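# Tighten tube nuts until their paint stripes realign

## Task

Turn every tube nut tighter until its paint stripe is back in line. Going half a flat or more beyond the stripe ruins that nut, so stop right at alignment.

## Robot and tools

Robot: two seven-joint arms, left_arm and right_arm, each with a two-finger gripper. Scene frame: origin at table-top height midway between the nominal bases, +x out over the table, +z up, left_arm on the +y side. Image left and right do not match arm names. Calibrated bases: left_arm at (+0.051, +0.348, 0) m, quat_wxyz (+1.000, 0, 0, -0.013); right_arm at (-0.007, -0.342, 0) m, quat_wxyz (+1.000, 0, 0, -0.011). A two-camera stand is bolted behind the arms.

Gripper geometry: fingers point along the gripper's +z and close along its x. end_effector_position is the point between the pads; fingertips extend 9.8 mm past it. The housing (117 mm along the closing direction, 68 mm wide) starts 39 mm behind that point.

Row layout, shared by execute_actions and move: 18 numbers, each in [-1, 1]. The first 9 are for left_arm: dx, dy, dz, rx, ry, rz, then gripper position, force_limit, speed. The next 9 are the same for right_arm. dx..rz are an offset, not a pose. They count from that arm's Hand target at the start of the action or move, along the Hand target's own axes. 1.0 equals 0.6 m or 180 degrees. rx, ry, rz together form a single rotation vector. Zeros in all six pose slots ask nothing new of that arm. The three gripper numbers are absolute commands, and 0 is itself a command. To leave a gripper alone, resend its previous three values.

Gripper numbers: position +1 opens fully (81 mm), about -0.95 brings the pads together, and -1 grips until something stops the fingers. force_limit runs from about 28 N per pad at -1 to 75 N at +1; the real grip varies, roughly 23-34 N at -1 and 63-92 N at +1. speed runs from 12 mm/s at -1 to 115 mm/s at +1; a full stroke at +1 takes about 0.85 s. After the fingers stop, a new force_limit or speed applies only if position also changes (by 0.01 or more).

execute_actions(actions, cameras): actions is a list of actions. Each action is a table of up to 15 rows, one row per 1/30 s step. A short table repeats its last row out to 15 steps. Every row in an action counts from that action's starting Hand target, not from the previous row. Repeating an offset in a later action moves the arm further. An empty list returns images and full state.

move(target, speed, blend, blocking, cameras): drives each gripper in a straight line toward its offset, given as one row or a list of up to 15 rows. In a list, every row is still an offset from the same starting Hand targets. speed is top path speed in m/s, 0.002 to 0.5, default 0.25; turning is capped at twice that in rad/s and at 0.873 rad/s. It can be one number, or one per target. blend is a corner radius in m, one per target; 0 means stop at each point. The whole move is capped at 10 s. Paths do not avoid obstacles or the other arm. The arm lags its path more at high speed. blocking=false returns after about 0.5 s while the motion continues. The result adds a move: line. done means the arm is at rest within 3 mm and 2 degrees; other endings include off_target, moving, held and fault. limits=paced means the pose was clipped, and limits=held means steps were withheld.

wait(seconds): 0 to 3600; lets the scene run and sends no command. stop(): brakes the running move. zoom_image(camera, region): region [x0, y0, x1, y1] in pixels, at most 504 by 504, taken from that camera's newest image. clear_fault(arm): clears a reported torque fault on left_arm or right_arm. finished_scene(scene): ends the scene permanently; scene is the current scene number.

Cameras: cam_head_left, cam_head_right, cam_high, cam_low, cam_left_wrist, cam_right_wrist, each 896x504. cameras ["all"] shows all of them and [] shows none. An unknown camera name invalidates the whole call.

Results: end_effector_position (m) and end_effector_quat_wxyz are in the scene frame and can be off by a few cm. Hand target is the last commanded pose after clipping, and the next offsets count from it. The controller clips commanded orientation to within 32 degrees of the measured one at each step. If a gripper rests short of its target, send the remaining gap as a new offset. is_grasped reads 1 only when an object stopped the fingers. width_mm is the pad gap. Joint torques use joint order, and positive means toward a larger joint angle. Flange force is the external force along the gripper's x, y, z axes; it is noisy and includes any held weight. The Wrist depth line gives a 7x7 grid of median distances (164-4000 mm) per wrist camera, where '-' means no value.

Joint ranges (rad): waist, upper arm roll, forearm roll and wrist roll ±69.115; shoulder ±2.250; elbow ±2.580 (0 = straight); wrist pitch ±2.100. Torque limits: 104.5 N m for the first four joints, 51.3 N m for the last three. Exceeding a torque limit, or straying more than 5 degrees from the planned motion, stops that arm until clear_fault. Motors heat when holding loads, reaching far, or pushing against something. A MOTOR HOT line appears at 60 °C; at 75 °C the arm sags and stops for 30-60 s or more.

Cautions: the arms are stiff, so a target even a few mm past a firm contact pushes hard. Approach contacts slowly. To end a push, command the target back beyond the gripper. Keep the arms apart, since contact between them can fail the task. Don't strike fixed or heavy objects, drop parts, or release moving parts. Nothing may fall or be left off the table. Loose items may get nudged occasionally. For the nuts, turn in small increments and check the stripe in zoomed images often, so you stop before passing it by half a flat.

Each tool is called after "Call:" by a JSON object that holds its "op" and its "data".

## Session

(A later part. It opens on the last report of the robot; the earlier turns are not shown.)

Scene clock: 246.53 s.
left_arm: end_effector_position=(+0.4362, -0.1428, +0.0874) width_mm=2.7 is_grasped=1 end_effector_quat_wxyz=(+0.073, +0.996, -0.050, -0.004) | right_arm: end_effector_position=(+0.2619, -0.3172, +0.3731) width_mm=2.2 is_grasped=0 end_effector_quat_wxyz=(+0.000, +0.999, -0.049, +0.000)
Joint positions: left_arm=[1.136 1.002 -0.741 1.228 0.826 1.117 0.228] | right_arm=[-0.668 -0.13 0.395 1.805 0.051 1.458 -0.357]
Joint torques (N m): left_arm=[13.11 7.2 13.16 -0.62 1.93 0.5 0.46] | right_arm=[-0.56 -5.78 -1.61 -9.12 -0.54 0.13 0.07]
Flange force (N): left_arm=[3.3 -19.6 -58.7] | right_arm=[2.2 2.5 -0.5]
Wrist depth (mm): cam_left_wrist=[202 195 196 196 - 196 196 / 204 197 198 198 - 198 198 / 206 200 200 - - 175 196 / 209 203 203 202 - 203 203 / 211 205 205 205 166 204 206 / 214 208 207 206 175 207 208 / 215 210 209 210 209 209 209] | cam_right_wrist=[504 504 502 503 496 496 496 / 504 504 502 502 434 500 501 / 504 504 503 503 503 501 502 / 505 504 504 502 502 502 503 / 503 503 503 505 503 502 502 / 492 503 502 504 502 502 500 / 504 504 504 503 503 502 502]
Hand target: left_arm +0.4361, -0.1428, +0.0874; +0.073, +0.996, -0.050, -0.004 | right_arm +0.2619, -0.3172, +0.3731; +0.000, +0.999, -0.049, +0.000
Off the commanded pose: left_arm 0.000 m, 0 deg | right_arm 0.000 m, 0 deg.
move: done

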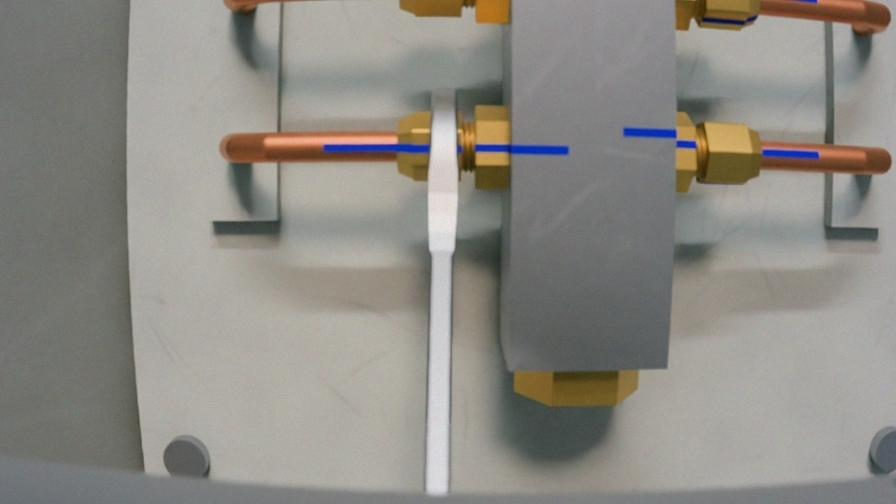

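Call:
{"op": "move", "data": {"target": [0,-0.001,-0.003,0,0,0,-1,1,1,0,0,0,0,0,0,-0.9,0,0], "speed": 0.05}}

Call:
{"op": "move", "data": {"target": [0,0.0259,-0.0326,0,0,0,-1,1,1,0,0,0,0,0,0,-0.9,0,0], "speed": 0.05, "cameras": ["cam_left_wrist"]}}

Call:
{"op": "zoom_image", "data": {"camera": "cam_left_wrist", "region": [300, 0, 620, 220]}}

Scene clock: 247.60 s.
left_arm: end_effector_position=(+0.4361, -0.1420, +0.0890) width_mm=2.7 is_grasped=1 end_effector_quat_wxyz=(+0.072, +0.996, -0.050, -0.004) | right_arm: end_effector_position=(+0.2619, -0.3172, +0.3731) width_mm=2.1 is_grasped=0 end_effector_quat_wxyz=(+0.000, +0.999, -0.049, +0.000)
Joint positions: left_arm=[1.136 0.999 -0.742 1.229 0.825 1.119 0.227] | right_arm=[-0.668 -0.13 0.395 1.805 0.051 1.458 -0.357]
Joint torques (N m): left_arm=[7.68 -10.59 5.41 2.25 -1.07 6.54 1.44] | right_arm=[-0.57 -5.77 -1.58 -9.11 -0.53 0.14 0.07]
Flange force (N): left_arm=[16.3 -1.3 -16.3] | right_arm=[2.2 2.4 -0.5]
Wrist depth (mm): cam_left_wrist=[202 195 196 197 - 172 196 / 204 198 198 198 - 198 198 / 206 200 200 - - 173 196 / 209 203 203 - 165 203 203 / 212 205 205 204 166 205 205 / 214 208 207 207 175 207 208 / 216 210 209 210 209 210 210] | cam_right_wrist=[503 503 505 503 496 497 497 / 505 503 502 503 434 502 501 / 503 504 503 503 502 503 502 / 504 504 503 503 501 503 503 / 503 503 503 502 502 503 502 / 491 504 503 503 504 502 502 / 504 504 503 502 501 502 502]
Hand target: left_arm +0.4362, -0.1420, +0.0891; +0.073, +0.996, -0.050, -0.004 | right_arm +0.2619, -0.3172, +0.3731; +0.000, +0.999, -0.049, +0.000
Off the commanded pose: left_arm 0.000 m, 0 deg | right_arm 0.000 m, 0 deg.
move: done

Scene clock: 248.40 s.
left_arm: end_effector_position=(+0.4349, -0.1545, +0.1108) width_mm=2.7 is_grasped=1 end_effector_quat_wxyz=(+0.073, +0.996, -0.050, -0.004) | right_arm: end_effector_position=(+0.2619, -0.3172, +0.3731) width_mm=2.2 is_grasped=0 end_effector_quat_wxyz=(+0.000, +0.999, -0.049, +0.000)
Joint positions: left_arm=[1.143 0.989 -0.754 1.169 0.805 1.174 0.278] | right_arm=[-0.668 -0.13 0.395 1.805 0.051 1.458 -0.357]
Joint torques (N m): left_arm=[-0.24 -24.54 -2.71 -7.14 0.17 -0.06 0.4] | right_arm=[-0.55 -5.74 -1.61 -9.08 -0.57 0.11 0.08]
Flange force (N): left_arm=[-0.7 -0.7 -1.3] | right_arm=[2.1 2.5 -0.7]
Wrist depth (mm): cam_left_wrist=[223 217 216 216 179 216 211 / 225 220 218 191 181 192 214 / 227 223 221 - 183 220 220 / 231 224 224 223 185 223 223 / 233 227 225 226 198 225 226 / 235 229 228 228 228 228 228 / 220 237 237 237 237 237 237] | cam_right_wrist=[503 503 504 502 497 496 345 / 503 502 505 502 434 503 503 / 502 505 503 503 502 503 501 / 503 503 504 503 503 503 502 / 504 505 504 503 502 503 502 / 492 504 503 501 503 501 502 / 502 505 504 503 502 503 501]
Hand target: left_arm +0.4350, -0.1545, +0.1107; +0.073, +0.996, -0.050, -0.004 | right_arm +0.2619, -0.3172, +0.3731; +0.000, +0.999, -0.049, +0.000
Off the commanded pose: left_arm 0.000 m, 0 deg | right_arm 0.000 m, 0 deg.
TORQUE WARNING: the torque sensor of joint 2 (shoulder) of the left arm reached its warning level (56.7 N m). A warning alone does not stop the arm.
move: done

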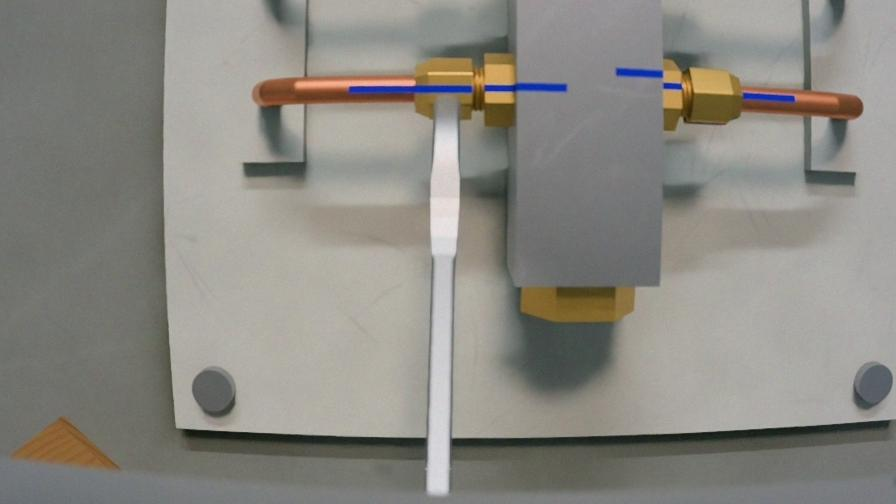

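Scaled by 1.575 from the camera's image (finer frame: 1280x720).

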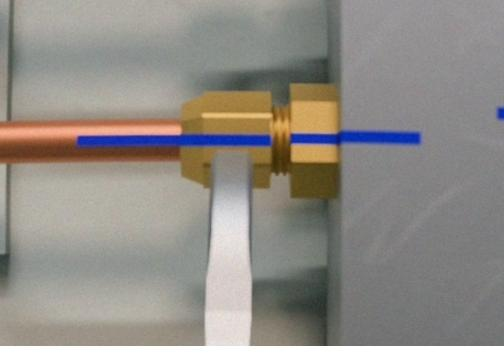

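Call:
{"op": "move", "data": {"target": [[0,0.0073,-0.0495,0,0,0,-1,1,1,0,0,0,0,0,0,-0.9,0,0],[0.0933,-0.043,-0.0568,0,0,0,-1,1,1,0,0,0,0,0,0,-0.9,0,0]], "speed": 0.12, "cameras": ["cam_left_wrist","cam_head_left"]}}

Call:
{"op": "zoom_image", "data": {"camera": "cam_left_wrist", "region": [360, 60, 620, 260]}}

Scene clock: 252.73 s.
left_arm: end_effector_position=(+0.4936, -0.1298, +0.1407) width_mm=2.7 is_grasped=1 end_effector_quat_wxyz=(+0.073, +0.996, -0.050, -0.004) | right_arm: end_effector_position=(+0.2619, -0.3172, +0.3731) width_mm=2.1 is_grasped=0 end_effector_quat_wxyz=(+0.000, +0.999, -0.049, +0.000)
Joint positions: left_arm=[1.012 0.999 -0.759 1.022 0.783 1.291 0.251] | right_arm=[-0.668 -0.13 0.395 1.805 0.051 1.458 -0.357]
Joint torques (N m): left_arm=[-0.08 -25.24 -2.36 -7.56 0.17 -0.05 0.42] | right_arm=[-0.61 -5.77 -1.59 -9.1 -0.53 0.12 0.07]
Flange force (N): left_arm=[-1.3 -1.5 -1.1] | right_arm=[2.2 2.5 -0.5]
Wrist depth (mm): cam_left_wrist=[246 246 209 246 245 247 251 / 247 247 211 222 245 253 253 / 250 250 213 250 247 255 256 / 254 255 216 254 253 257 259 / 258 257 218 257 256 261 262 / 260 260 225 259 259 265 265 / 269 262 262 262 261 267 268] | cam_right_wrist=[503 502 503 502 496 497 495 / 503 504 503 502 434 501 502 / 504 503 503 502 502 500 501 / 505 505 505 501 502 501 502 / 502 503 502 503 502 502 500 / 493 505 504 504 502 503 502 / 504 504 503 502 503 502 502]
Hand target: left_arm +0.4937, -0.1298, +0.1407; +0.073, +0.996, -0.050, -0.004 | right_arm +0.2619, -0.3172, +0.3731; +0.000, +0.999, -0.049, +0.000
Off the commanded pose: left_arm 0.000 m, 0 deg | right_arm 0.000 m, 0 deg.
move: done
Images, in order (width x height): cam_head_left 896x504, cam_left_wrist 896x504.

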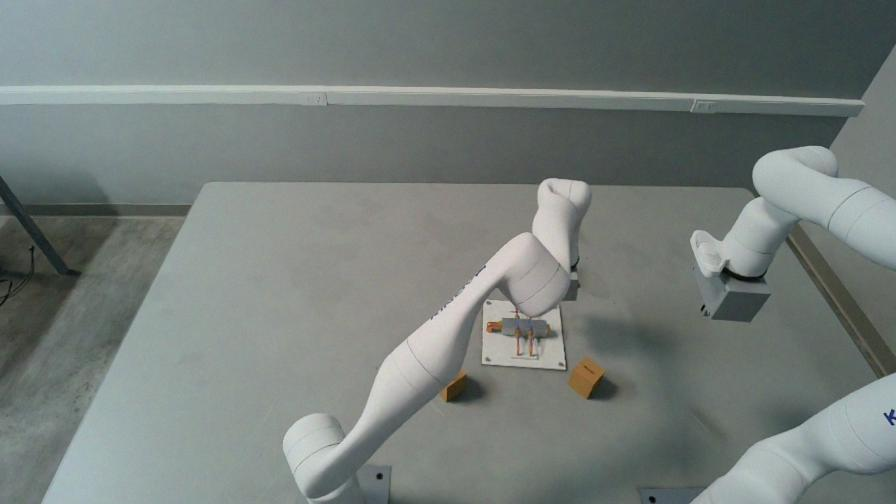

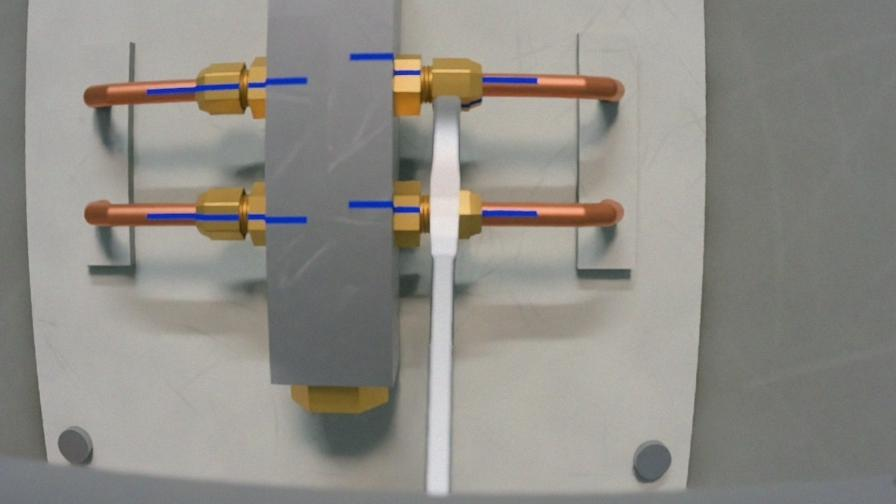

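Scaled by 1.938 from the camera's image (finer frame: 1280x720).

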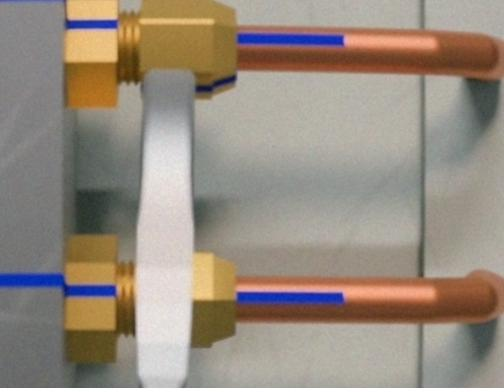

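Call:
{"op": "move", "data": {"target": [0.0017,-0.0073,0.0495,0,0,0,-1,1,1,0,0,0,0,0,0,-0.9,0,0], "speed": 0.08, "cameras": ["cam_left_wrist"]}}

Call:
{"op": "zoom_image", "data": {"camera": "cam_left_wrist", "region": [360, 30, 580, 200]}}

Scene clock: 253.93 s.
left_arm: end_effector_position=(+0.4947, -0.1298, +0.1107) width_mm=2.7 is_grasped=1 end_effector_quat_wxyz=(+0.073, +0.996, -0.050, -0.004) | right_arm: end_effector_position=(+0.2619, -0.3172, +0.3731) width_mm=2.1 is_grasped=0 end_effector_quat_wxyz=(+0.000, +0.999, -0.049, +0.000)
Joint positions: left_arm=[1.012 1.033 -0.746 1.053 0.804 1.236 0.226] | right_arm=[-0.668 -0.13 0.395 1.805 0.051 1.458 -0.357]
Joint torques (N m): left_arm=[-0.18 -25.4 -2.43 -7.29 0.14 -0.03 0.39] | right_arm=[-0.58 -5.76 -1.61 -9.12 -0.53 0.13 0.08]
Flange force (N): left_arm=[-1.2 -1.1 -1.3] | right_arm=[2.2 2.5 -0.5]
Wrist depth (mm): cam_left_wrist=[216 216 179 216 216 216 222 / 215 193 181 190 216 219 225 / 217 221 183 220 220 221 226 / 223 194 185 196 219 223 229 / 226 226 187 226 225 226 232 / 229 228 189 228 228 228 235 / 231 231 231 230 231 230 236] | cam_right_wrist=[505 503 502 503 496 497 495 / 504 505 503 502 433 500 500 / 503 502 503 502 502 502 499 / 505 505 504 502 503 504 501 / 504 505 502 503 501 503 502 / 492 503 503 504 503 502 502 / 503 502 504 505 502 503 500]
Hand target: left_arm +0.4947, -0.1298, +0.1107; +0.073, +0.996, -0.050, -0.004 | right_arm +0.2619, -0.3172, +0.3731; +0.000, +0.999, -0.049, +0.000
Off the commanded pose: left_arm 0.000 m, 0 deg | right_arm 0.000 m, 0 deg.
move: done

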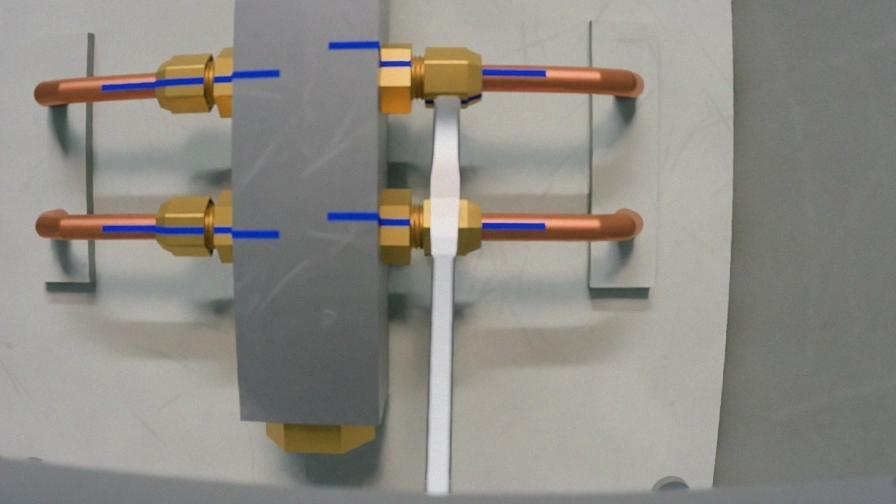

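Scaled by 2.291 from the camera's image (finer frame: 1280x720).

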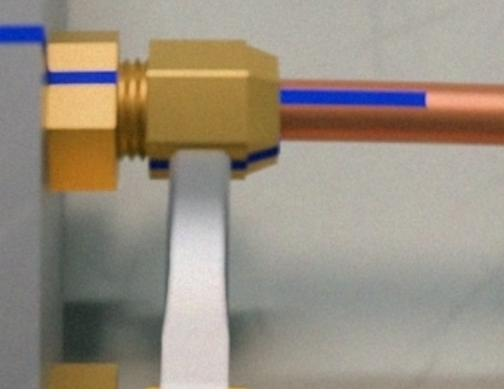

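Call:
{"op": "move", "data": {"target": [0,-0.0135,0.0193,0.011,0,0,-1,1,1,0,0,0,0,0,0,-0.9,0,0], "speed": 0.05, "cameras": ["cam_left_wrist","cam_head_left"]}}

Call:
{"op": "zoom_image", "data": {"camera": "cam_left_wrist", "region": [360, 80, 580, 250]}}

Call:
{"op": "zoom_image", "data": {"camera": "cam_head_left", "region": [470, 280, 590, 380]}}

Scene clock: 258.67 s.
left_arm: end_effector_position=(+0.4954, -0.1235, +0.0980) width_mm=2.7 is_grasped=1 end_effector_quat_wxyz=(+0.055, +0.997, -0.050, -0.003) | right_arm: end_effector_position=(+0.2619, -0.3172, +0.3731) width_mm=2.2 is_grasped=0 end_effector_quat_wxyz=(+0.000, +0.999, -0.049, +0.000)
Joint positions: left_arm=[1.018 1.055 -0.754 1.051 0.789 1.233 0.234] | right_arm=[-0.668 -0.13 0.395 1.805 0.051 1.458 -0.357]
Joint torques (N m): left_arm=[-0.22 -25.57 -2.59 -7.11 0.05 0.04 0.41] | right_arm=[-0.56 -5.73 -1.63 -9.14 -0.54 0.12 0.06]
Flange force (N): left_arm=[-1.1 -1.1 -1.0] | right_arm=[2.1 2.6 -0.5]
Wrist depth (mm): cam_left_wrist=[208 207 170 207 207 207 213 / 204 182 171 183 203 209 214 / 206 211 173 - 210 211 216 / 207 186 174 188 207 212 218 / 214 214 175 214 214 214 219 / 216 216 177 216 216 215 222 / 218 218 178 217 217 217 223] | cam_right_wrist=[504 504 504 503 496 496 495 / 505 504 502 503 434 501 501 / 506 504 503 502 502 501 500 / 505 505 504 503 503 502 503 / 503 506 505 503 504 501 502 / 493 503 504 503 502 502 502 / 502 503 505 503 503 502 501]
Hand target: left_arm +0.4954, -0.1235, +0.0980; +0.055, +0.997, -0.050, -0.003 | right_arm +0.2619, -0.3172, +0.3731; +0.000, +0.999, -0.049, +0.000
Off the commanded pose: left_arm 0.000 m, 0 deg | right_arm 0.000 m, 0 deg.
move: done
Images, in order (width x height): cam_head_left 896x504, cam_left_wrist 896x504.

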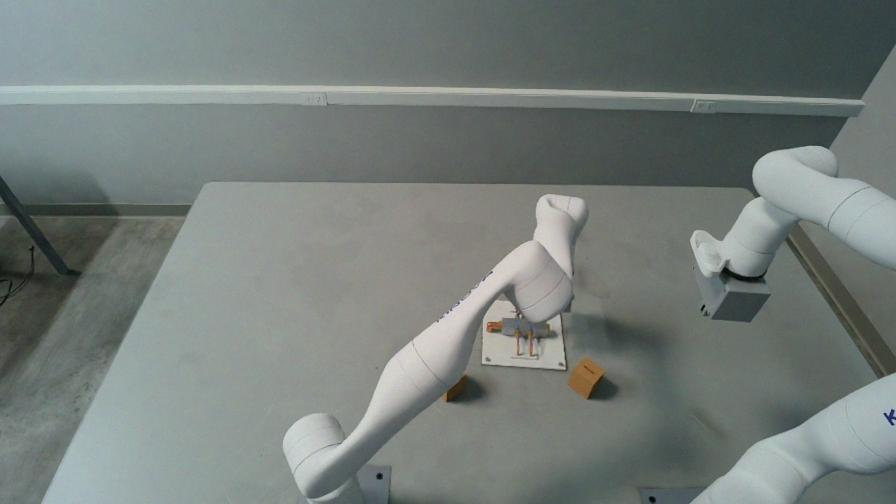

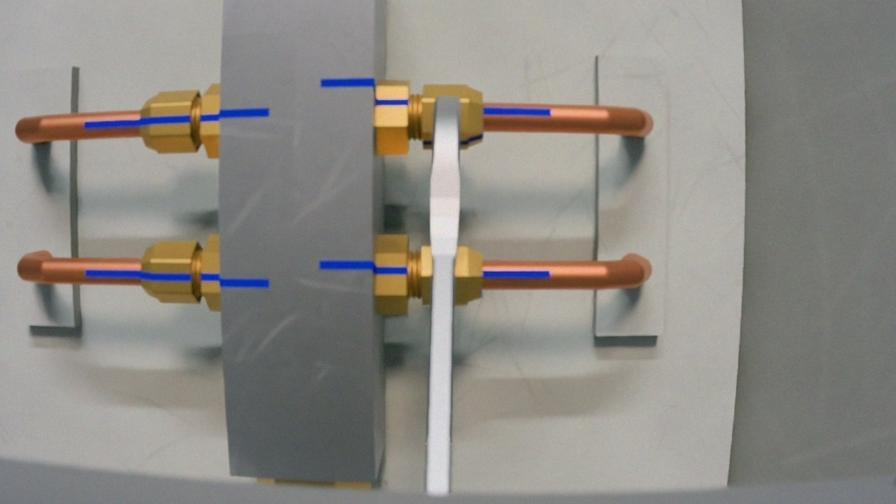

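Scaled by 2.291 from the camera's image (finer frame: 1280x720).

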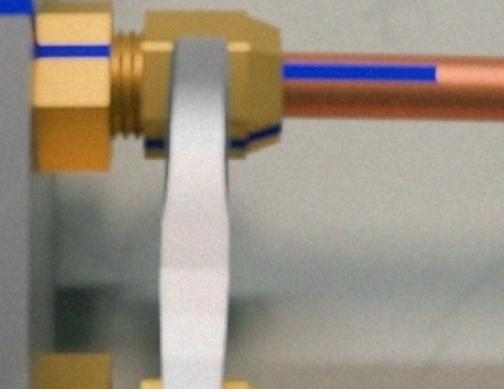

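Scaled by 4.200 from the camera's image (finer frame: 1280x720).

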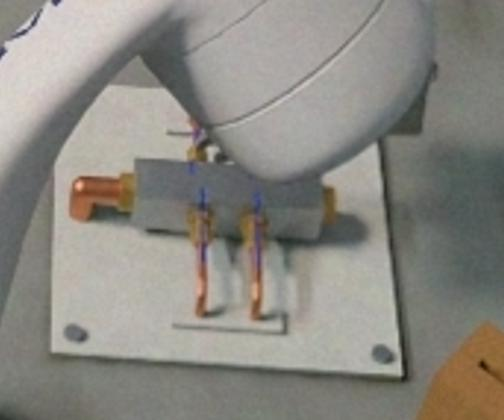

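Call:
{"op": "move", "data": {"target": [0,-0.0061,0.0079,0,0,0,-1,1,1,0,0,0,0,0,0,-0.9,0,0], "speed": 0.03}}

Call:
{"op": "move", "data": {"target": [0,-0.0041,0.0053,0,0,0,-1,1,1,0,0,0,0,0,0,-0.9,0,0], "speed": 0.02, "cameras": ["cam_left_wrist"]}}

Call:
{"op": "zoom_image", "data": {"camera": "cam_left_wrist", "region": [360, 80, 580, 250]}}

Scene clock: 259.93 s.
left_arm: end_effector_position=(+0.4957, -0.1204, +0.0929) width_mm=2.7 is_grasped=1 end_effector_quat_wxyz=(+0.055, +0.997, -0.050, -0.003) | right_arm: end_effector_position=(+0.2619, -0.3172, +0.3731) width_mm=2.1 is_grasped=0 end_effector_quat_wxyz=(+0.000, +0.999, -0.049, +0.000)
Joint positions: left_arm=[1.017 1.057 -0.752 1.066 0.793 1.22 0.222] | right_arm=[-0.668 -0.13 0.395 1.805 0.051 1.458 -0.357]
Joint torques (N m): left_arm=[1 -22.67 -0.72 -6.56 1 -0.1 0.4] | right_arm=[-0.59 -5.77 -1.62 -9.13 -0.55 0.13 0.07]
Flange force (N): left_arm=[-0.8 -2.7 -7.0] | right_arm=[2.2 2.5 -0.4]
Wrist depth (mm): cam_left_wrist=[203 202 165 202 203 203 208 / 204 176 167 204 203 204 209 / 206 178 168 - 205 206 211 / 203 181 169 207 207 207 213 / 208 179 170 182 204 209 215 / 211 211 172 210 211 211 217 / 213 212 173 212 212 212 218] | cam_right_wrist=[504 502 503 504 494 495 494 / 504 503 503 502 433 503 502 / 504 505 504 502 503 500 501 / 504 504 503 503 503 502 502 / 502 504 504 503 504 504 502 / 491 504 503 502 503 503 501 / 505 504 503 503 503 502 501]
Hand target: left_arm +0.4957, -0.1204, +0.0929; +0.055, +0.997, -0.050, -0.003 | right_arm +0.2619, -0.3172, +0.3731; +0.000, +0.999, -0.049, +0.000
Off the commanded pose: left_arm 0.000 m, 0 deg | right_arm 0.000 m, 0 deg.
move: done

Scene clock: 260.43 s.
left_arm: end_effector_position=(+0.4959, -0.1183, +0.0895) width_mm=2.7 is_grasped=1 end_effector_quat_wxyz=(+0.055, +0.997, -0.050, -0.003) | right_arm: end_effector_position=(+0.2619, -0.3172, +0.3731) width_mm=2.2 is_grasped=0 end_effector_quat_wxyz=(+0.000, +0.999, -0.049, +0.000)
Joint positions: left_arm=[1.016 1.059 -0.751 1.075 0.796 1.211 0.214] | right_arm=[-0.668 -0.13 0.395 1.805 0.051 1.458 -0.357]
Joint torques (N m): left_arm=[1.74 -23.48 -0.33 -7.57 1.54 -0.48 0.35] | right_arm=[-0.59 -5.79 -1.6 -9.12 -0.55 0.13 0.08]
Flange force (N): left_arm=[-1.6 -4.7 -6.7] | right_arm=[2.2 2.5 -0.5]
Wrist depth (mm): cam_left_wrist=[199 199 - 199 200 199 204 / 201 200 - 200 200 200 206 / 202 174 - - 202 202 208 / 204 179 165 - 203 204 210 / 201 175 167 176 180 206 211 / 207 207 168 207 207 207 213 / 209 209 169 208 208 209 215] | cam_right_wrist=[503 503 503 501 497 494 495 / 503 502 502 503 434 503 502 / 505 504 503 503 503 502 502 / 503 503 504 502 500 503 500 / 503 503 504 501 501 502 501 / 493 503 505 503 504 502 501 / 503 504 503 503 501 502 502]
Hand target: left_arm +0.4959, -0.1183, +0.0895; +0.055, +0.997, -0.050, -0.003 | right_arm +0.2619, -0.3172, +0.3731; +0.000, +0.999, -0.049, +0.000
Off the commanded pose: left_arm 0.000 m, 0 deg | right_arm 0.000 m, 0 deg.
move: done

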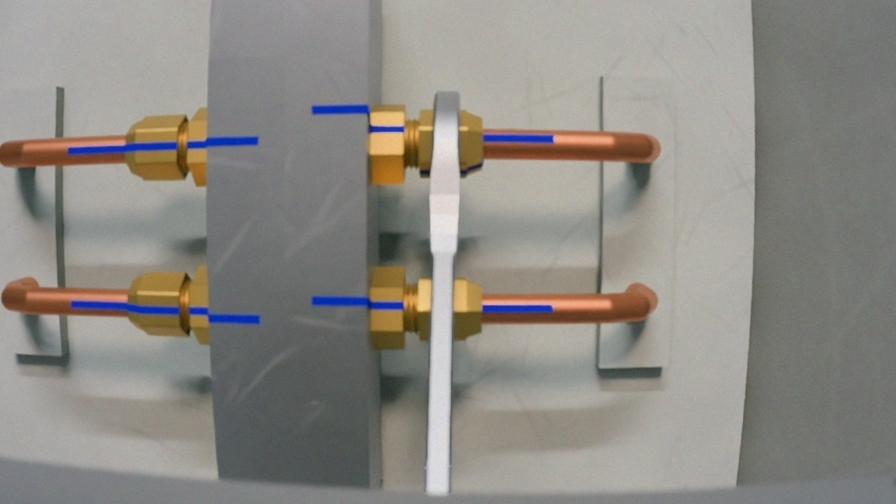

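Scaled by 2.291 from the camera's image (finer frame: 1280x720).

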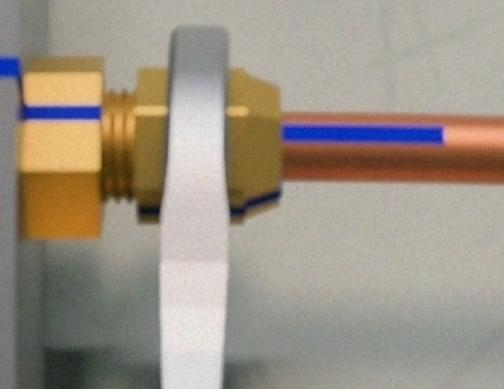

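Call:
{"op": "move", "data": {"target": [0,-0.003,0.0038,0,0,0,-1,1,1,0,0,0,0,0,0,-0.9,0,0], "speed": 0.02}}

Scene clock: 261.10 s.
left_arm: end_effector_position=(+0.4960, -0.1169, +0.0871) width_mm=2.7 is_grasped=1 end_effector_quat_wxyz=(+0.055, +0.997, -0.050, -0.003) | right_arm: end_effector_position=(+0.2619, -0.3172, +0.3731) width_mm=2.2 is_grasped=0 end_effector_quat_wxyz=(+0.000, +0.999, -0.049, +0.000)
Joint positions: left_arm=[1.015 1.06 -0.75 1.082 0.798 1.205 0.208] | right_arm=[-0.668 -0.13 0.395 1.805 0.051 1.458 -0.357]
Joint torques (N m): left_arm=[-2.85 -15.41 -1.99 -1.56 -1.19 0.45 0.36] | right_arm=[-0.59 -5.76 -1.57 -9.1 -0.54 0.12 0.07]
Flange force (N): left_arm=[-0.5 6.6 -15.9] | right_arm=[2.1 2.5 -0.6]
Wrist depth (mm): cam_left_wrist=[197 197 - 197 197 197 203 / 198 198 - 198 198 199 205 / 200 172 - - 200 200 206 / 202 202 - 202 202 202 208 / 199 174 165 175 179 203 210 / 205 204 166 205 205 205 211 / 207 207 168 206 207 207 213] | cam_right_wrist=[504 502 502 503 497 496 495 / 503 505 503 503 433 501 503 / 504 503 504 503 502 502 502 / 504 505 503 503 502 501 501 / 505 503 504 502 503 502 500 / 491 503 504 504 503 502 502 / 504 504 503 503 504 503 502]
Hand target: left_arm +0.4960, -0.1168, +0.0870; +0.055, +0.997, -0.050, -0.003 | right_arm +0.2619, -0.3172, +0.3731; +0.000, +0.999, -0.049, +0.000
Off the commanded pose: left_arm 0.000 m, 0 deg | right_arm 0.000 m, 0 deg.
move: done

Call:
{"op": "move", "data": {"target": [0,-0.0152,-0.0214,-0.0556,0,0,-1,1,1,0,0,0,0,0,0,-0.9,0,0], "speed": 0.05}}

Call:
{"op": "move", "data": {"target": [0,-0.0155,-0.0211,-0.0556,0,0,-1,1,1,0,0,0,0,0,0,-0.9,0,0], "speed": 0.05, "cameras": ["cam_left_wrist"]}}

Call:
{"op": "zoom_image", "data": {"camera": "cam_left_wrist", "region": [360, 60, 580, 250]}}

Scene clock: 263.87 s.
left_arm: end_effector_position=(+0.4971, -0.1064, +0.0988) width_mm=2.7 is_grasped=1 end_effector_quat_wxyz=(+0.142, +0.989, -0.050, -0.007) | right_arm: end_effector_position=(+0.2619, -0.3172, +0.3731) width_mm=2.1 is_grasped=0 end_effector_quat_wxyz=(+0.000, +0.999, -0.049, +0.000)
Joint positions: left_arm=[0.945 0.967 -0.672 1.258 0.925 1.094 0.007] | right_arm=[-0.668 -0.13 0.395 1.805 0.051 1.458 -0.357]
Joint torques (N m): left_arm=[-1.55 -16.21 -1.35 -3.74 -0.33 -0.28 0.3] | right_arm=[-0.58 -5.78 -1.58 -9.11 -0.56 0.14 0.08]
Flange force (N): left_arm=[-2.0 5.2 -14.0] | right_arm=[2.1 2.4 -0.5]
Wrist depth (mm): cam_left_wrist=[193 193 - 193 194 193 198 / 197 196 - 196 196 197 203 / 202 172 - - 201 201 208 / 207 181 167 206 206 206 213 / 211 179 171 183 183 212 218 / 218 217 175 216 216 217 223 / 224 222 180 221 219 223 228] | cam_right_wrist=[503 505 504 502 496 496 496 / 504 504 503 503 434 503 500 / 503 504 503 503 502 502 503 / 505 504 503 502 502 503 503 / 504 505 504 502 502 503 502 / 494 503 505 499 503 501 502 / 502 503 505 503 503 502 502]
Hand target: left_arm +0.4971, -0.1064, +0.0988; +0.142, +0.989, -0.050, -0.007 | right_arm +0.2619, -0.3172, +0.3731; +0.000, +0.999, -0.049, +0.000
Off the commanded pose: left_arm 0.000 m, 0 deg | right_arm 0.000 m, 0 deg.
move: done

Scene clock: 265.93 s.
left_arm: end_effector_position=(+0.4983, -0.0939, +0.1083) width_mm=2.7 is_grasped=1 end_effector_quat_wxyz=(+0.228, +0.972, -0.049, -0.011) | right_arm: end_effector_position=(+0.2619, -0.3172, +0.3731) width_mm=2.2 is_grasped=0 end_effector_quat_wxyz=(+0.000, +0.999, -0.049, +0.000)
Joint positions: left_arm=[0.838 0.899 -0.578 1.404 1.077 1.033 -0.224] | right_arm=[-0.668 -0.13 0.395 1.805 0.051 1.458 -0.357]
Joint torques (N m): left_arm=[-0.53 -15.78 -0.24 -4.83 0.33 -0.45 0.15] | right_arm=[-0.58 -5.74 -1.59 -9.12 -0.55 0.12 0.06]
Flange force (N): left_arm=[-3.0 5.4 -14.3] | right_arm=[2.1 2.5 -0.5]
Wrist depth (mm): cam_left_wrist=[189 - - 190 189 188 194 / 196 195 - 194 195 195 201 / 204 172 - - 203 205 211 / 208 188 170 - 209 211 219 / 224 187 177 223 220 220 229 / 233 229 186 230 229 232 239 / 241 242 192 240 237 242 249] | cam_right_wrist=[506 503 502 503 497 498 495 / 503 503 505 503 435 503 501 / 503 503 503 502 502 502 502 / 504 503 502 503 503 503 501 / 505 504 504 503 503 501 503 / 493 505 505 503 503 503 503 / 503 504 503 504 503 501 500]
Hand target: left_arm +0.4983, -0.0939, +0.1083; +0.228, +0.972, -0.049, -0.011 | right_arm +0.2619, -0.3172, +0.3731; +0.000, +0.999, -0.049, +0.000
Off the commanded pose: left_arm 0.000 m, 0 deg | right_arm 0.000 m, 0 deg.
move: done

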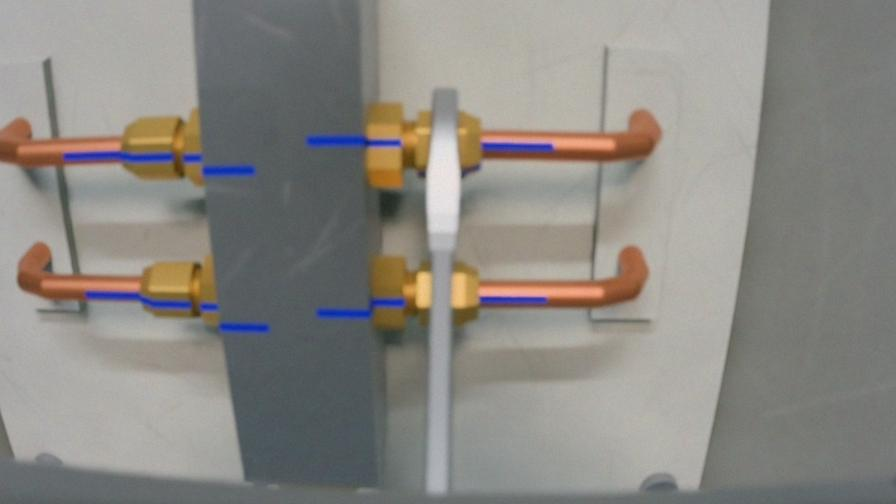

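Scaled by 2.291 from the camera's image (finer frame: 1280x720).

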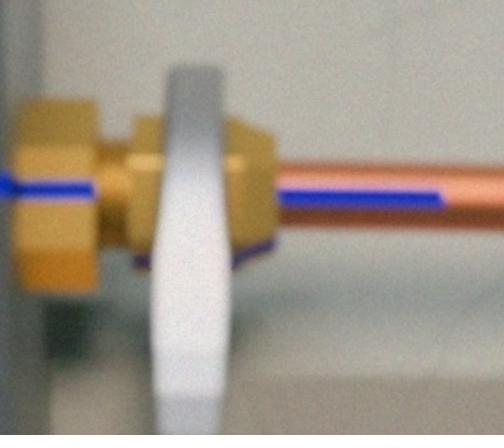

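Call:
{"op": "move", "data": {"target": [0,-0.0155,-0.0211,-0.0556,0,0,-1,1,1,0,0,0,0,0,0,-0.9,0,0], "speed": 0.08}}

Call:
{"op": "move", "data": {"target": [0,-0.0155,-0.0211,-0.0556,0,0,-1,1,1,0,0,0,0,0,0,-0.9,0,0], "speed": 0.08}}

Call:
{"op": "move", "data": {"target": [0,-0.0155,-0.0211,-0.0556,0,0,-1,1,1,0,0,0,0,0,0,-0.9,0,0], "speed": 0.08, "cameras": ["cam_left_wrist","cam_low"]}}

Call:
{"op": "zoom_image", "data": {"camera": "cam_left_wrist", "region": [360, 60, 580, 250]}}

Scene clock: 268.07 s.
left_arm: end_effector_position=(+0.4997, -0.0801, +0.1155) width_mm=2.7 is_grasped=1 end_effector_quat_wxyz=(+0.312, +0.949, -0.048, -0.016) | right_arm: end_effector_position=(+0.2619, -0.3172, +0.3731) width_mm=2.2 is_grasped=0 end_effector_quat_wxyz=(+0.000, +0.999, -0.049, +0.000)
Joint positions: left_arm=[0.71 0.867 -0.484 1.521 1.241 1.036 -0.471] | right_arm=[-0.668 -0.13 0.395 1.805 0.051 1.458 -0.357]
Joint torques (N m): left_arm=[-4.04 -18.42 -2.85 -4.18 -0.39 -0.28 0.21] | right_arm=[-0.56 -5.78 -1.63 -9.15 -0.56 0.13 0.07]
Flange force (N): left_arm=[-1.6 10.1 -2.7] | right_arm=[2.2 2.5 -0.4]
Wrist depth (mm): cam_left_wrist=[186 - - 187 184 184 190 / 193 - - 192 194 194 201 / 207 172 - - 206 208 215 / 204 190 173 191 204 220 225 / 235 230 185 234 232 232 240 / 252 250 195 249 248 252 256 / 279 279 206 277 262 275 275] | cam_right_wrist=[503 504 503 504 496 494 495 / 505 504 503 502 434 502 502 / 504 504 502 501 502 502 500 / 503 505 504 503 503 502 502 / 503 503 504 503 503 500 503 / 493 504 505 504 503 502 502 / 503 506 501 503 502 502 503]
Hand target: left_arm +0.4997, -0.0801, +0.1155; +0.312, +0.949, -0.048, -0.016 | right_arm +0.2619, -0.3172, +0.3731; +0.000, +0.999, -0.049, +0.000
Off the commanded pose: left_arm 0.000 m, 0 deg | right_arm 0.000 m, 0 deg.
move: done

Scene clock: 269.47 s.
left_arm: end_effector_position=(+0.5012, -0.0651, +0.1202) width_mm=2.7 is_grasped=1 end_effector_quat_wxyz=(+0.393, +0.918, -0.046, -0.020) | right_arm: end_effector_position=(+0.2619, -0.3172, +0.3731) width_mm=2.1 is_grasped=0 end_effector_quat_wxyz=(+0.000, +0.999, -0.049, +0.000)
Joint positions: left_arm=[0.576 0.874 -0.403 1.607 1.391 1.105 -0.704] | right_arm=[-0.668 -0.13 0.395 1.805 0.051 1.458 -0.357]
Joint torques (N m): left_arm=[-8.43 -20.9 -5.86 -4 -0.42 -0.41 0.27] | right_arm=[-0.59 -5.76 -1.55 -9.1 -0.54 0.13 0.07]
Flange force (N): left_arm=[-2.1 12.1 9.6] | right_arm=[2.1 2.4 -0.5]
Wrist depth (mm): cam_left_wrist=[183 - - 185 181 181 187 / 193 - - 175 191 194 202 / 210 173 - - 211 212 217 / 197 194 177 195 197 233 236 / 250 254 191 252 251 253 259 / 286 293 206 290 271 287 287 / 289 320 327 315 315 321 320] | cam_right_wrist=[502 504 503 502 495 495 496 / 502 503 503 503 433 502 500 / 504 502 504 503 503 500 502 / 503 503 503 502 500 502 501 / 503 504 503 503 502 503 502 / 490 505 503 503 501 504 502 / 503 505 504 503 502 502 501]
Hand target: left_arm +0.5012, -0.0651, +0.1202; +0.393, +0.918, -0.046, -0.020 | right_arm +0.2619, -0.3172, +0.3731; +0.000, +0.999, -0.049, +0.000
Off the commanded pose: left_arm 0.000 m, 0 deg | right_arm 0.000 m, 0 deg.
move: done

Scene clock: 270.87 s.
left_arm: end_effector_position=(+0.5028, -0.0496, +0.1222) width_mm=2.7 is_grasped=1 end_effector_quat_wxyz=(+0.472, +0.880, -0.044, -0.024) | right_arm: end_effector_position=(+0.2619, -0.3172, +0.3731) width_mm=2.1 is_grasped=0 end_effector_quat_wxyz=(+0.000, +0.999, -0.049, +0.000)
Joint positions: left_arm=[0.448 0.92 -0.335 1.661 1.504 1.221 -0.902] | right_arm=[-0.668 -0.13 0.395 1.805 0.051 1.458 -0.357]
Joint torques (N m): left_arm=[-13.9 -20.08 -9.49 -2.63 -0.69 -1.21 0.28] | right_arm=[-0.53 -5.78 -1.56 -9.1 -0.56 0.11 0.05]
Flange force (N): left_arm=[-2.3 16.8 20.3] | right_arm=[2.2 2.4 -0.6]
Wrist depth (mm): cam_left_wrist=[181 - - 184 180 177 185 / 195 - - 172 192 196 204 / 214 173 - - 219 224 227 / 252 197 183 198 199 249 256 / 293 279 204 285 273 283 292 / 300 354 338 336 333 345 341 / 286 429 388 401 381 415 412] | cam_right_wrist=[505 505 504 502 496 494 495 / 503 502 503 502 433 503 502 / 505 502 504 503 504 500 501 / 503 505 502 503 502 502 501 / 503 502 505 500 503 503 502 / 492 505 503 504 502 502 502 / 503 504 504 502 503 502 503]
Hand target: left_arm +0.5028, -0.0496, +0.1222; +0.472, +0.880, -0.044, -0.024 | right_arm +0.2619, -0.3172, +0.3731; +0.000, +0.999, -0.049, +0.000
Off the commanded pose: left_arm 0.000 m, 0 deg | right_arm 0.000 m, 0 deg.
move: done
Images, in order (width x height): cam_low 896x504, cam_left_wrist 896x504.

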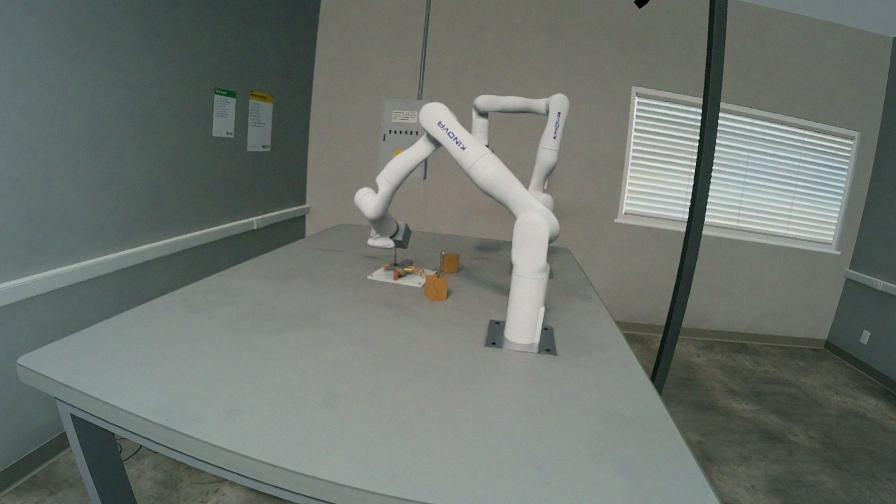

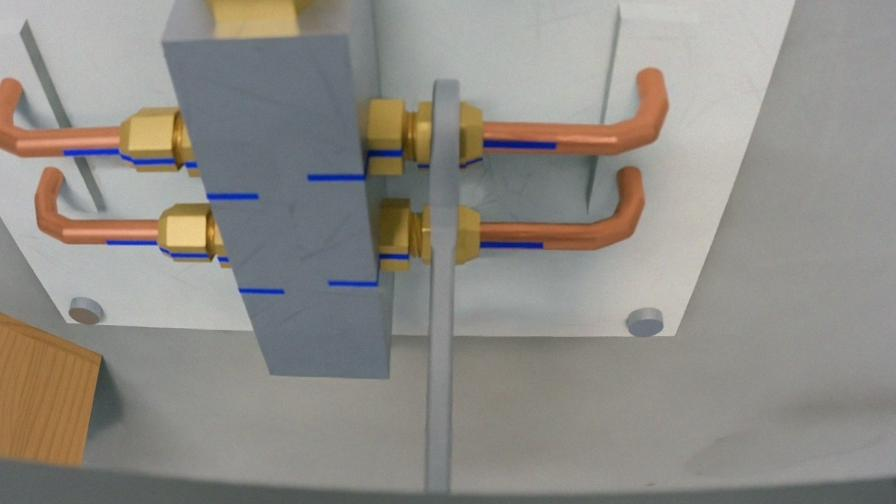

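Scaled by 2.291 from the camera's image (finer frame: 1280x720).

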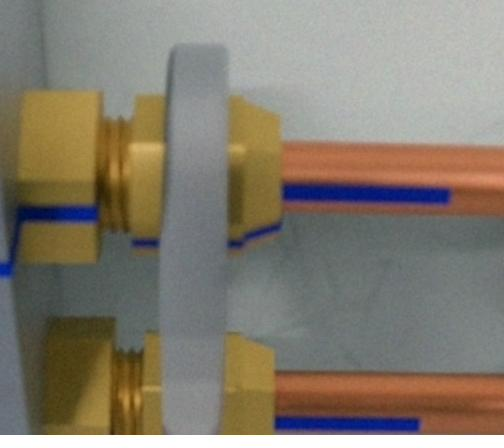

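Call:
{"op": "move", "data": {"target": [0,-0.0208,-0.0269,-0.0722,0,0,-1,1,1,0,0,0,0,0,0,-0.9,0,0], "speed": 0.08, "cameras": ["cam_left_wrist"]}}

Call:
{"op": "zoom_image", "data": {"camera": "cam_left_wrist", "region": [360, 60, 580, 250]}}

Scene clock: 273.07 s.
left_arm: end_effector_position=(+0.5048, -0.0294, +0.1207) width_mm=2.7 is_grasped=1 end_effector_quat_wxyz=(+0.568, +0.821, -0.041, -0.028) | right_arm: end_effector_position=(+0.2619, -0.3172, +0.3731) width_mm=2.1 is_grasped=0 end_effector_quat_wxyz=(+0.000, +0.999, -0.049, +0.000)
Joint positions: left_arm=[0.299 1.026 -0.253 1.681 1.585 1.403 -1.097] | right_arm=[-0.668 -0.13 0.395 1.805 0.051 1.458 -0.357]
Joint torques (N m): left_arm=[-21.63 -15.95 -15.29 -0.97 -0.98 -3.19 0.27] | right_arm=[-0.56 -5.72 -1.58 -9.12 -0.56 0.11 0.07]
Flange force (N): left_arm=[-3.7 24.5 34.8] | right_arm=[2.0 2.5 -0.6]
Wrist depth (mm): cam_left_wrist=[179 - - 182 181 172 184 / 198 - - 171 195 202 213 / 203 198 - - 202 253 252 / 307 327 198 319 318 314 310 / 305 399 228 418 386 383 403 / 297 562 553 502 538 530 527 / 2105 979 810 788 780 881 870] | cam_right_wrist=[503 503 503 503 496 494 493 / 503 503 503 502 434 502 502 / 505 503 503 503 503 503 501 / 505 502 503 503 502 501 502 / 501 502 504 503 503 503 503 / 492 502 503 503 504 501 503 / 503 502 503 503 502 502 502]
Hand target: left_arm +0.5048, -0.0294, +0.1207; +0.568, +0.821, -0.041, -0.028 | right_arm +0.2619, -0.3172, +0.3731; +0.000, +0.999, -0.049, +0.000
Off the commanded pose: left_arm 0.000 m, 0 deg | right_arm 0.000 m, 0 deg.
move: done

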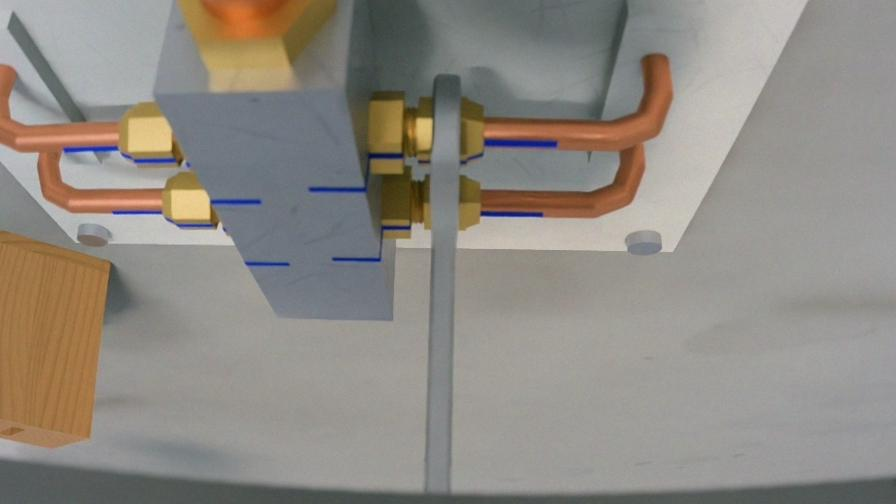

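Scaled by 2.291 from the camera's image (finer frame: 1280x720).

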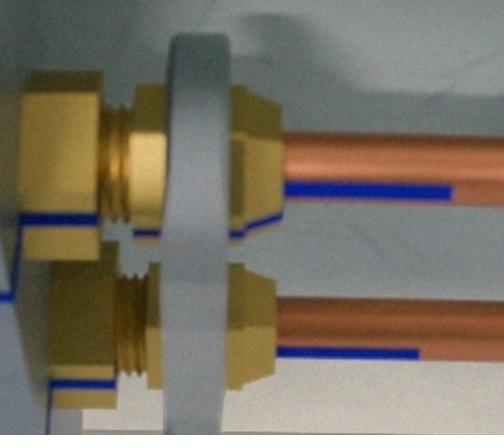

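Call:
{"op": "move", "data": {"target": [0,0.001,0.0015,0,0,0,-1,1,1,0,0,0,0,0,0,-0.9,0,0], "speed": 0.05}}

Call:
{"op": "move", "data": {"target": [[0,0.0328,-0.033,0,0,0,-1,1,1,0,0,0,0,0,0,-0.9,0,0],[0,0.0843,0.057,0.1789,0,0,-1,1,1,0,0,0,0,0,0,-0.9,0,0],[0,0.038,0.1708,0.3567,0,0,-1,1,1,0,0,0,0,0,0,-0.9,0,0]], "speed": [0.06,0.15,0.15], "blend": [0,0.01,0], "cameras": ["cam_left_wrist","cam_head_left"]}}

Call:
{"op": "zoom_image", "data": {"camera": "cam_left_wrist", "region": [360, 30, 620, 250]}}

Scene clock: 275.80 s.
left_arm: end_effector_position=(+0.5048, -0.0304, +0.1209) width_mm=2.7 is_grasped=1 end_effector_quat_wxyz=(+0.568, +0.821, -0.041, -0.028) | right_arm: end_effector_position=(+0.2619, -0.3172, +0.3731) width_mm=2.2 is_grasped=0 end_effector_quat_wxyz=(+0.000, +0.999, -0.049, +0.000)
Joint positions: left_arm=[0.301 1.025 -0.253 1.68 1.587 1.402 -1.096] | right_arm=[-0.668 -0.13 0.395 1.805 0.051 1.458 -0.357]
Joint torques (N m): left_arm=[-12.64 -14.55 -8.7 -2.96 0.45 -3.15 0.09] | right_arm=[-0.57 -5.78 -1.57 -9.14 -0.54 0.12 0.07]
Flange force (N): left_arm=[-7.8 22.2 12.9] | right_arm=[2.1 2.4 -0.4]
Wrist depth (mm): cam_left_wrist=[179 - - 182 181 174 184 / 198 - - 171 195 202 213 / 203 199 - - 203 252 252 / 307 326 198 321 317 313 310 / 305 400 228 418 384 382 404 / 297 562 550 499 536 527 526 / 2078 974 800 789 776 869 863] | cam_right_wrist=[503 503 502 501 496 496 495 / 502 503 503 503 434 501 500 / 504 503 503 503 502 502 502 / 505 503 505 504 503 501 501 / 504 504 504 503 503 502 502 / 492 503 502 503 503 504 503 / 503 503 503 504 502 502 500]
Hand target: left_arm +0.5047, -0.0304, +0.1210; +0.568, +0.821, -0.041, -0.028 | right_arm +0.2619, -0.3172, +0.3731; +0.000, +0.999, -0.049, +0.000
Off the commanded pose: left_arm 0.000 m, 0 deg | right_arm 0.000 m, 0 deg.
move: done

Scene clock: 280.67 s.
left_arm: end_effector_position=(+0.4943, -0.1339, +0.1062) width_mm=2.8 is_grasped=1 end_effector_quat_wxyz=(+0.045, +0.998, -0.050, -0.002) | right_arm: end_effector_position=(+0.2619, -0.3172, +0.3731) width_mm=2.2 is_grasped=0 end_effector_quat_wxyz=(+0.000, +0.999, -0.049, +0.000)
Joint positions: left_arm=[1.015 1.061 -0.734 0.985 0.743 1.269 0.296] | right_arm=[-0.668 -0.13 0.395 1.805 0.051 1.458 -0.357]
Joint torques (N m): left_arm=[-0.25 -25.56 -2.31 -7.16 -0.04 -0.02 0.41] | right_arm=[-0.54 -5.77 -1.57 -9.14 -0.55 0.1 0.05]
Flange force (N): left_arm=[-1.2 -1.1 -1.6] | right_arm=[2.1 2.5 -0.5]
Wrist depth (mm): cam_left_wrist=[217 217 180 218 217 218 223 / 214 192 181 189 216 218 224 / 216 220 182 220 220 220 226 / 217 194 184 195 216 221 227 / 223 223 184 223 222 222 229 / 225 225 185 224 224 224 230 / 226 226 225 226 225 226 231] | cam_right_wrist=[505 503 502 502 495 496 496 / 505 504 502 503 435 502 500 / 503 504 502 502 502 502 502 / 504 503 503 502 504 501 500 / 503 504 503 503 502 501 502 / 494 504 505 503 503 503 503 / 504 503 505 502 502 503 502]
Hand target: left_arm +0.4943, -0.1339, +0.1062; +0.045, +0.998, -0.050, -0.002 | right_arm +0.2619, -0.3172, +0.3731; +0.000, +0.999, -0.049, +0.000
Off the commanded pose: left_arm 0.000 m, 0 deg | right_arm 0.000 m, 0 deg.
TORQUE WARNING: the torque sensor of joint 2 (shoulder) of the left arm reached its warning level (56.7 N m). A warning alone does not stop the arm.
move: done
Images, in order (width x height): cam_head_left 896x504, cam_left_wrist 896x504.

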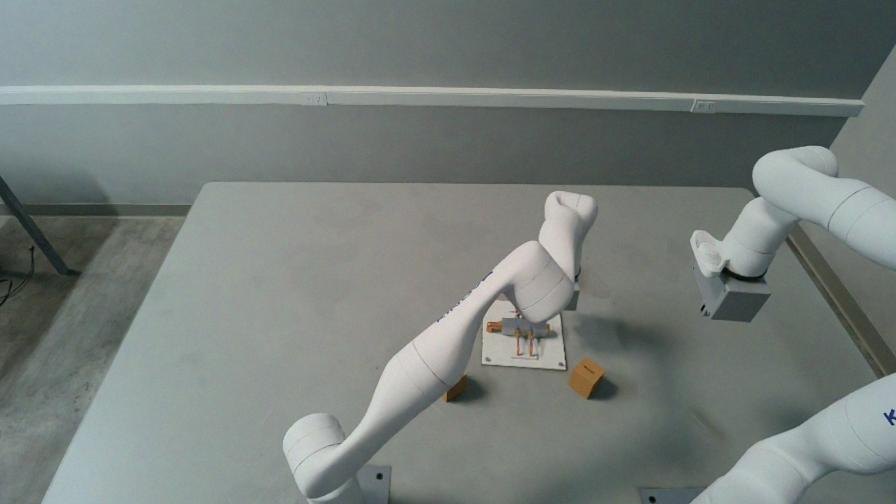

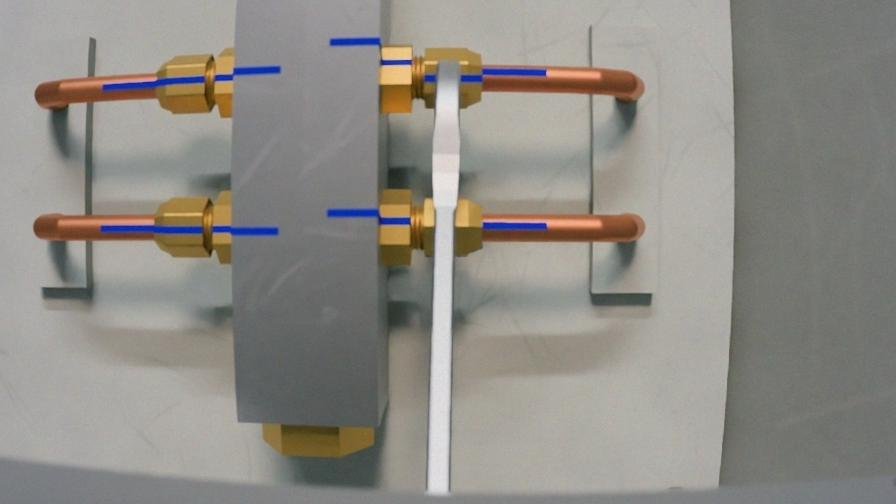

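Scaled by 1.938 from the camera's image (finer frame: 1280x720).

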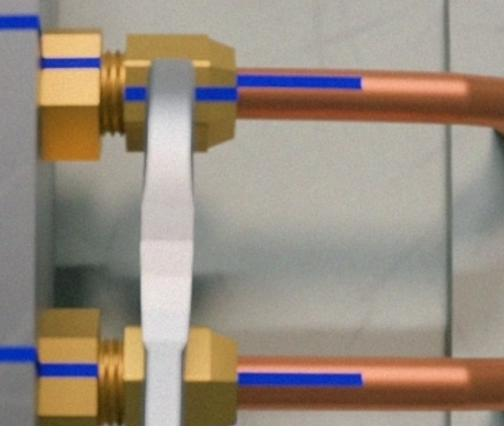

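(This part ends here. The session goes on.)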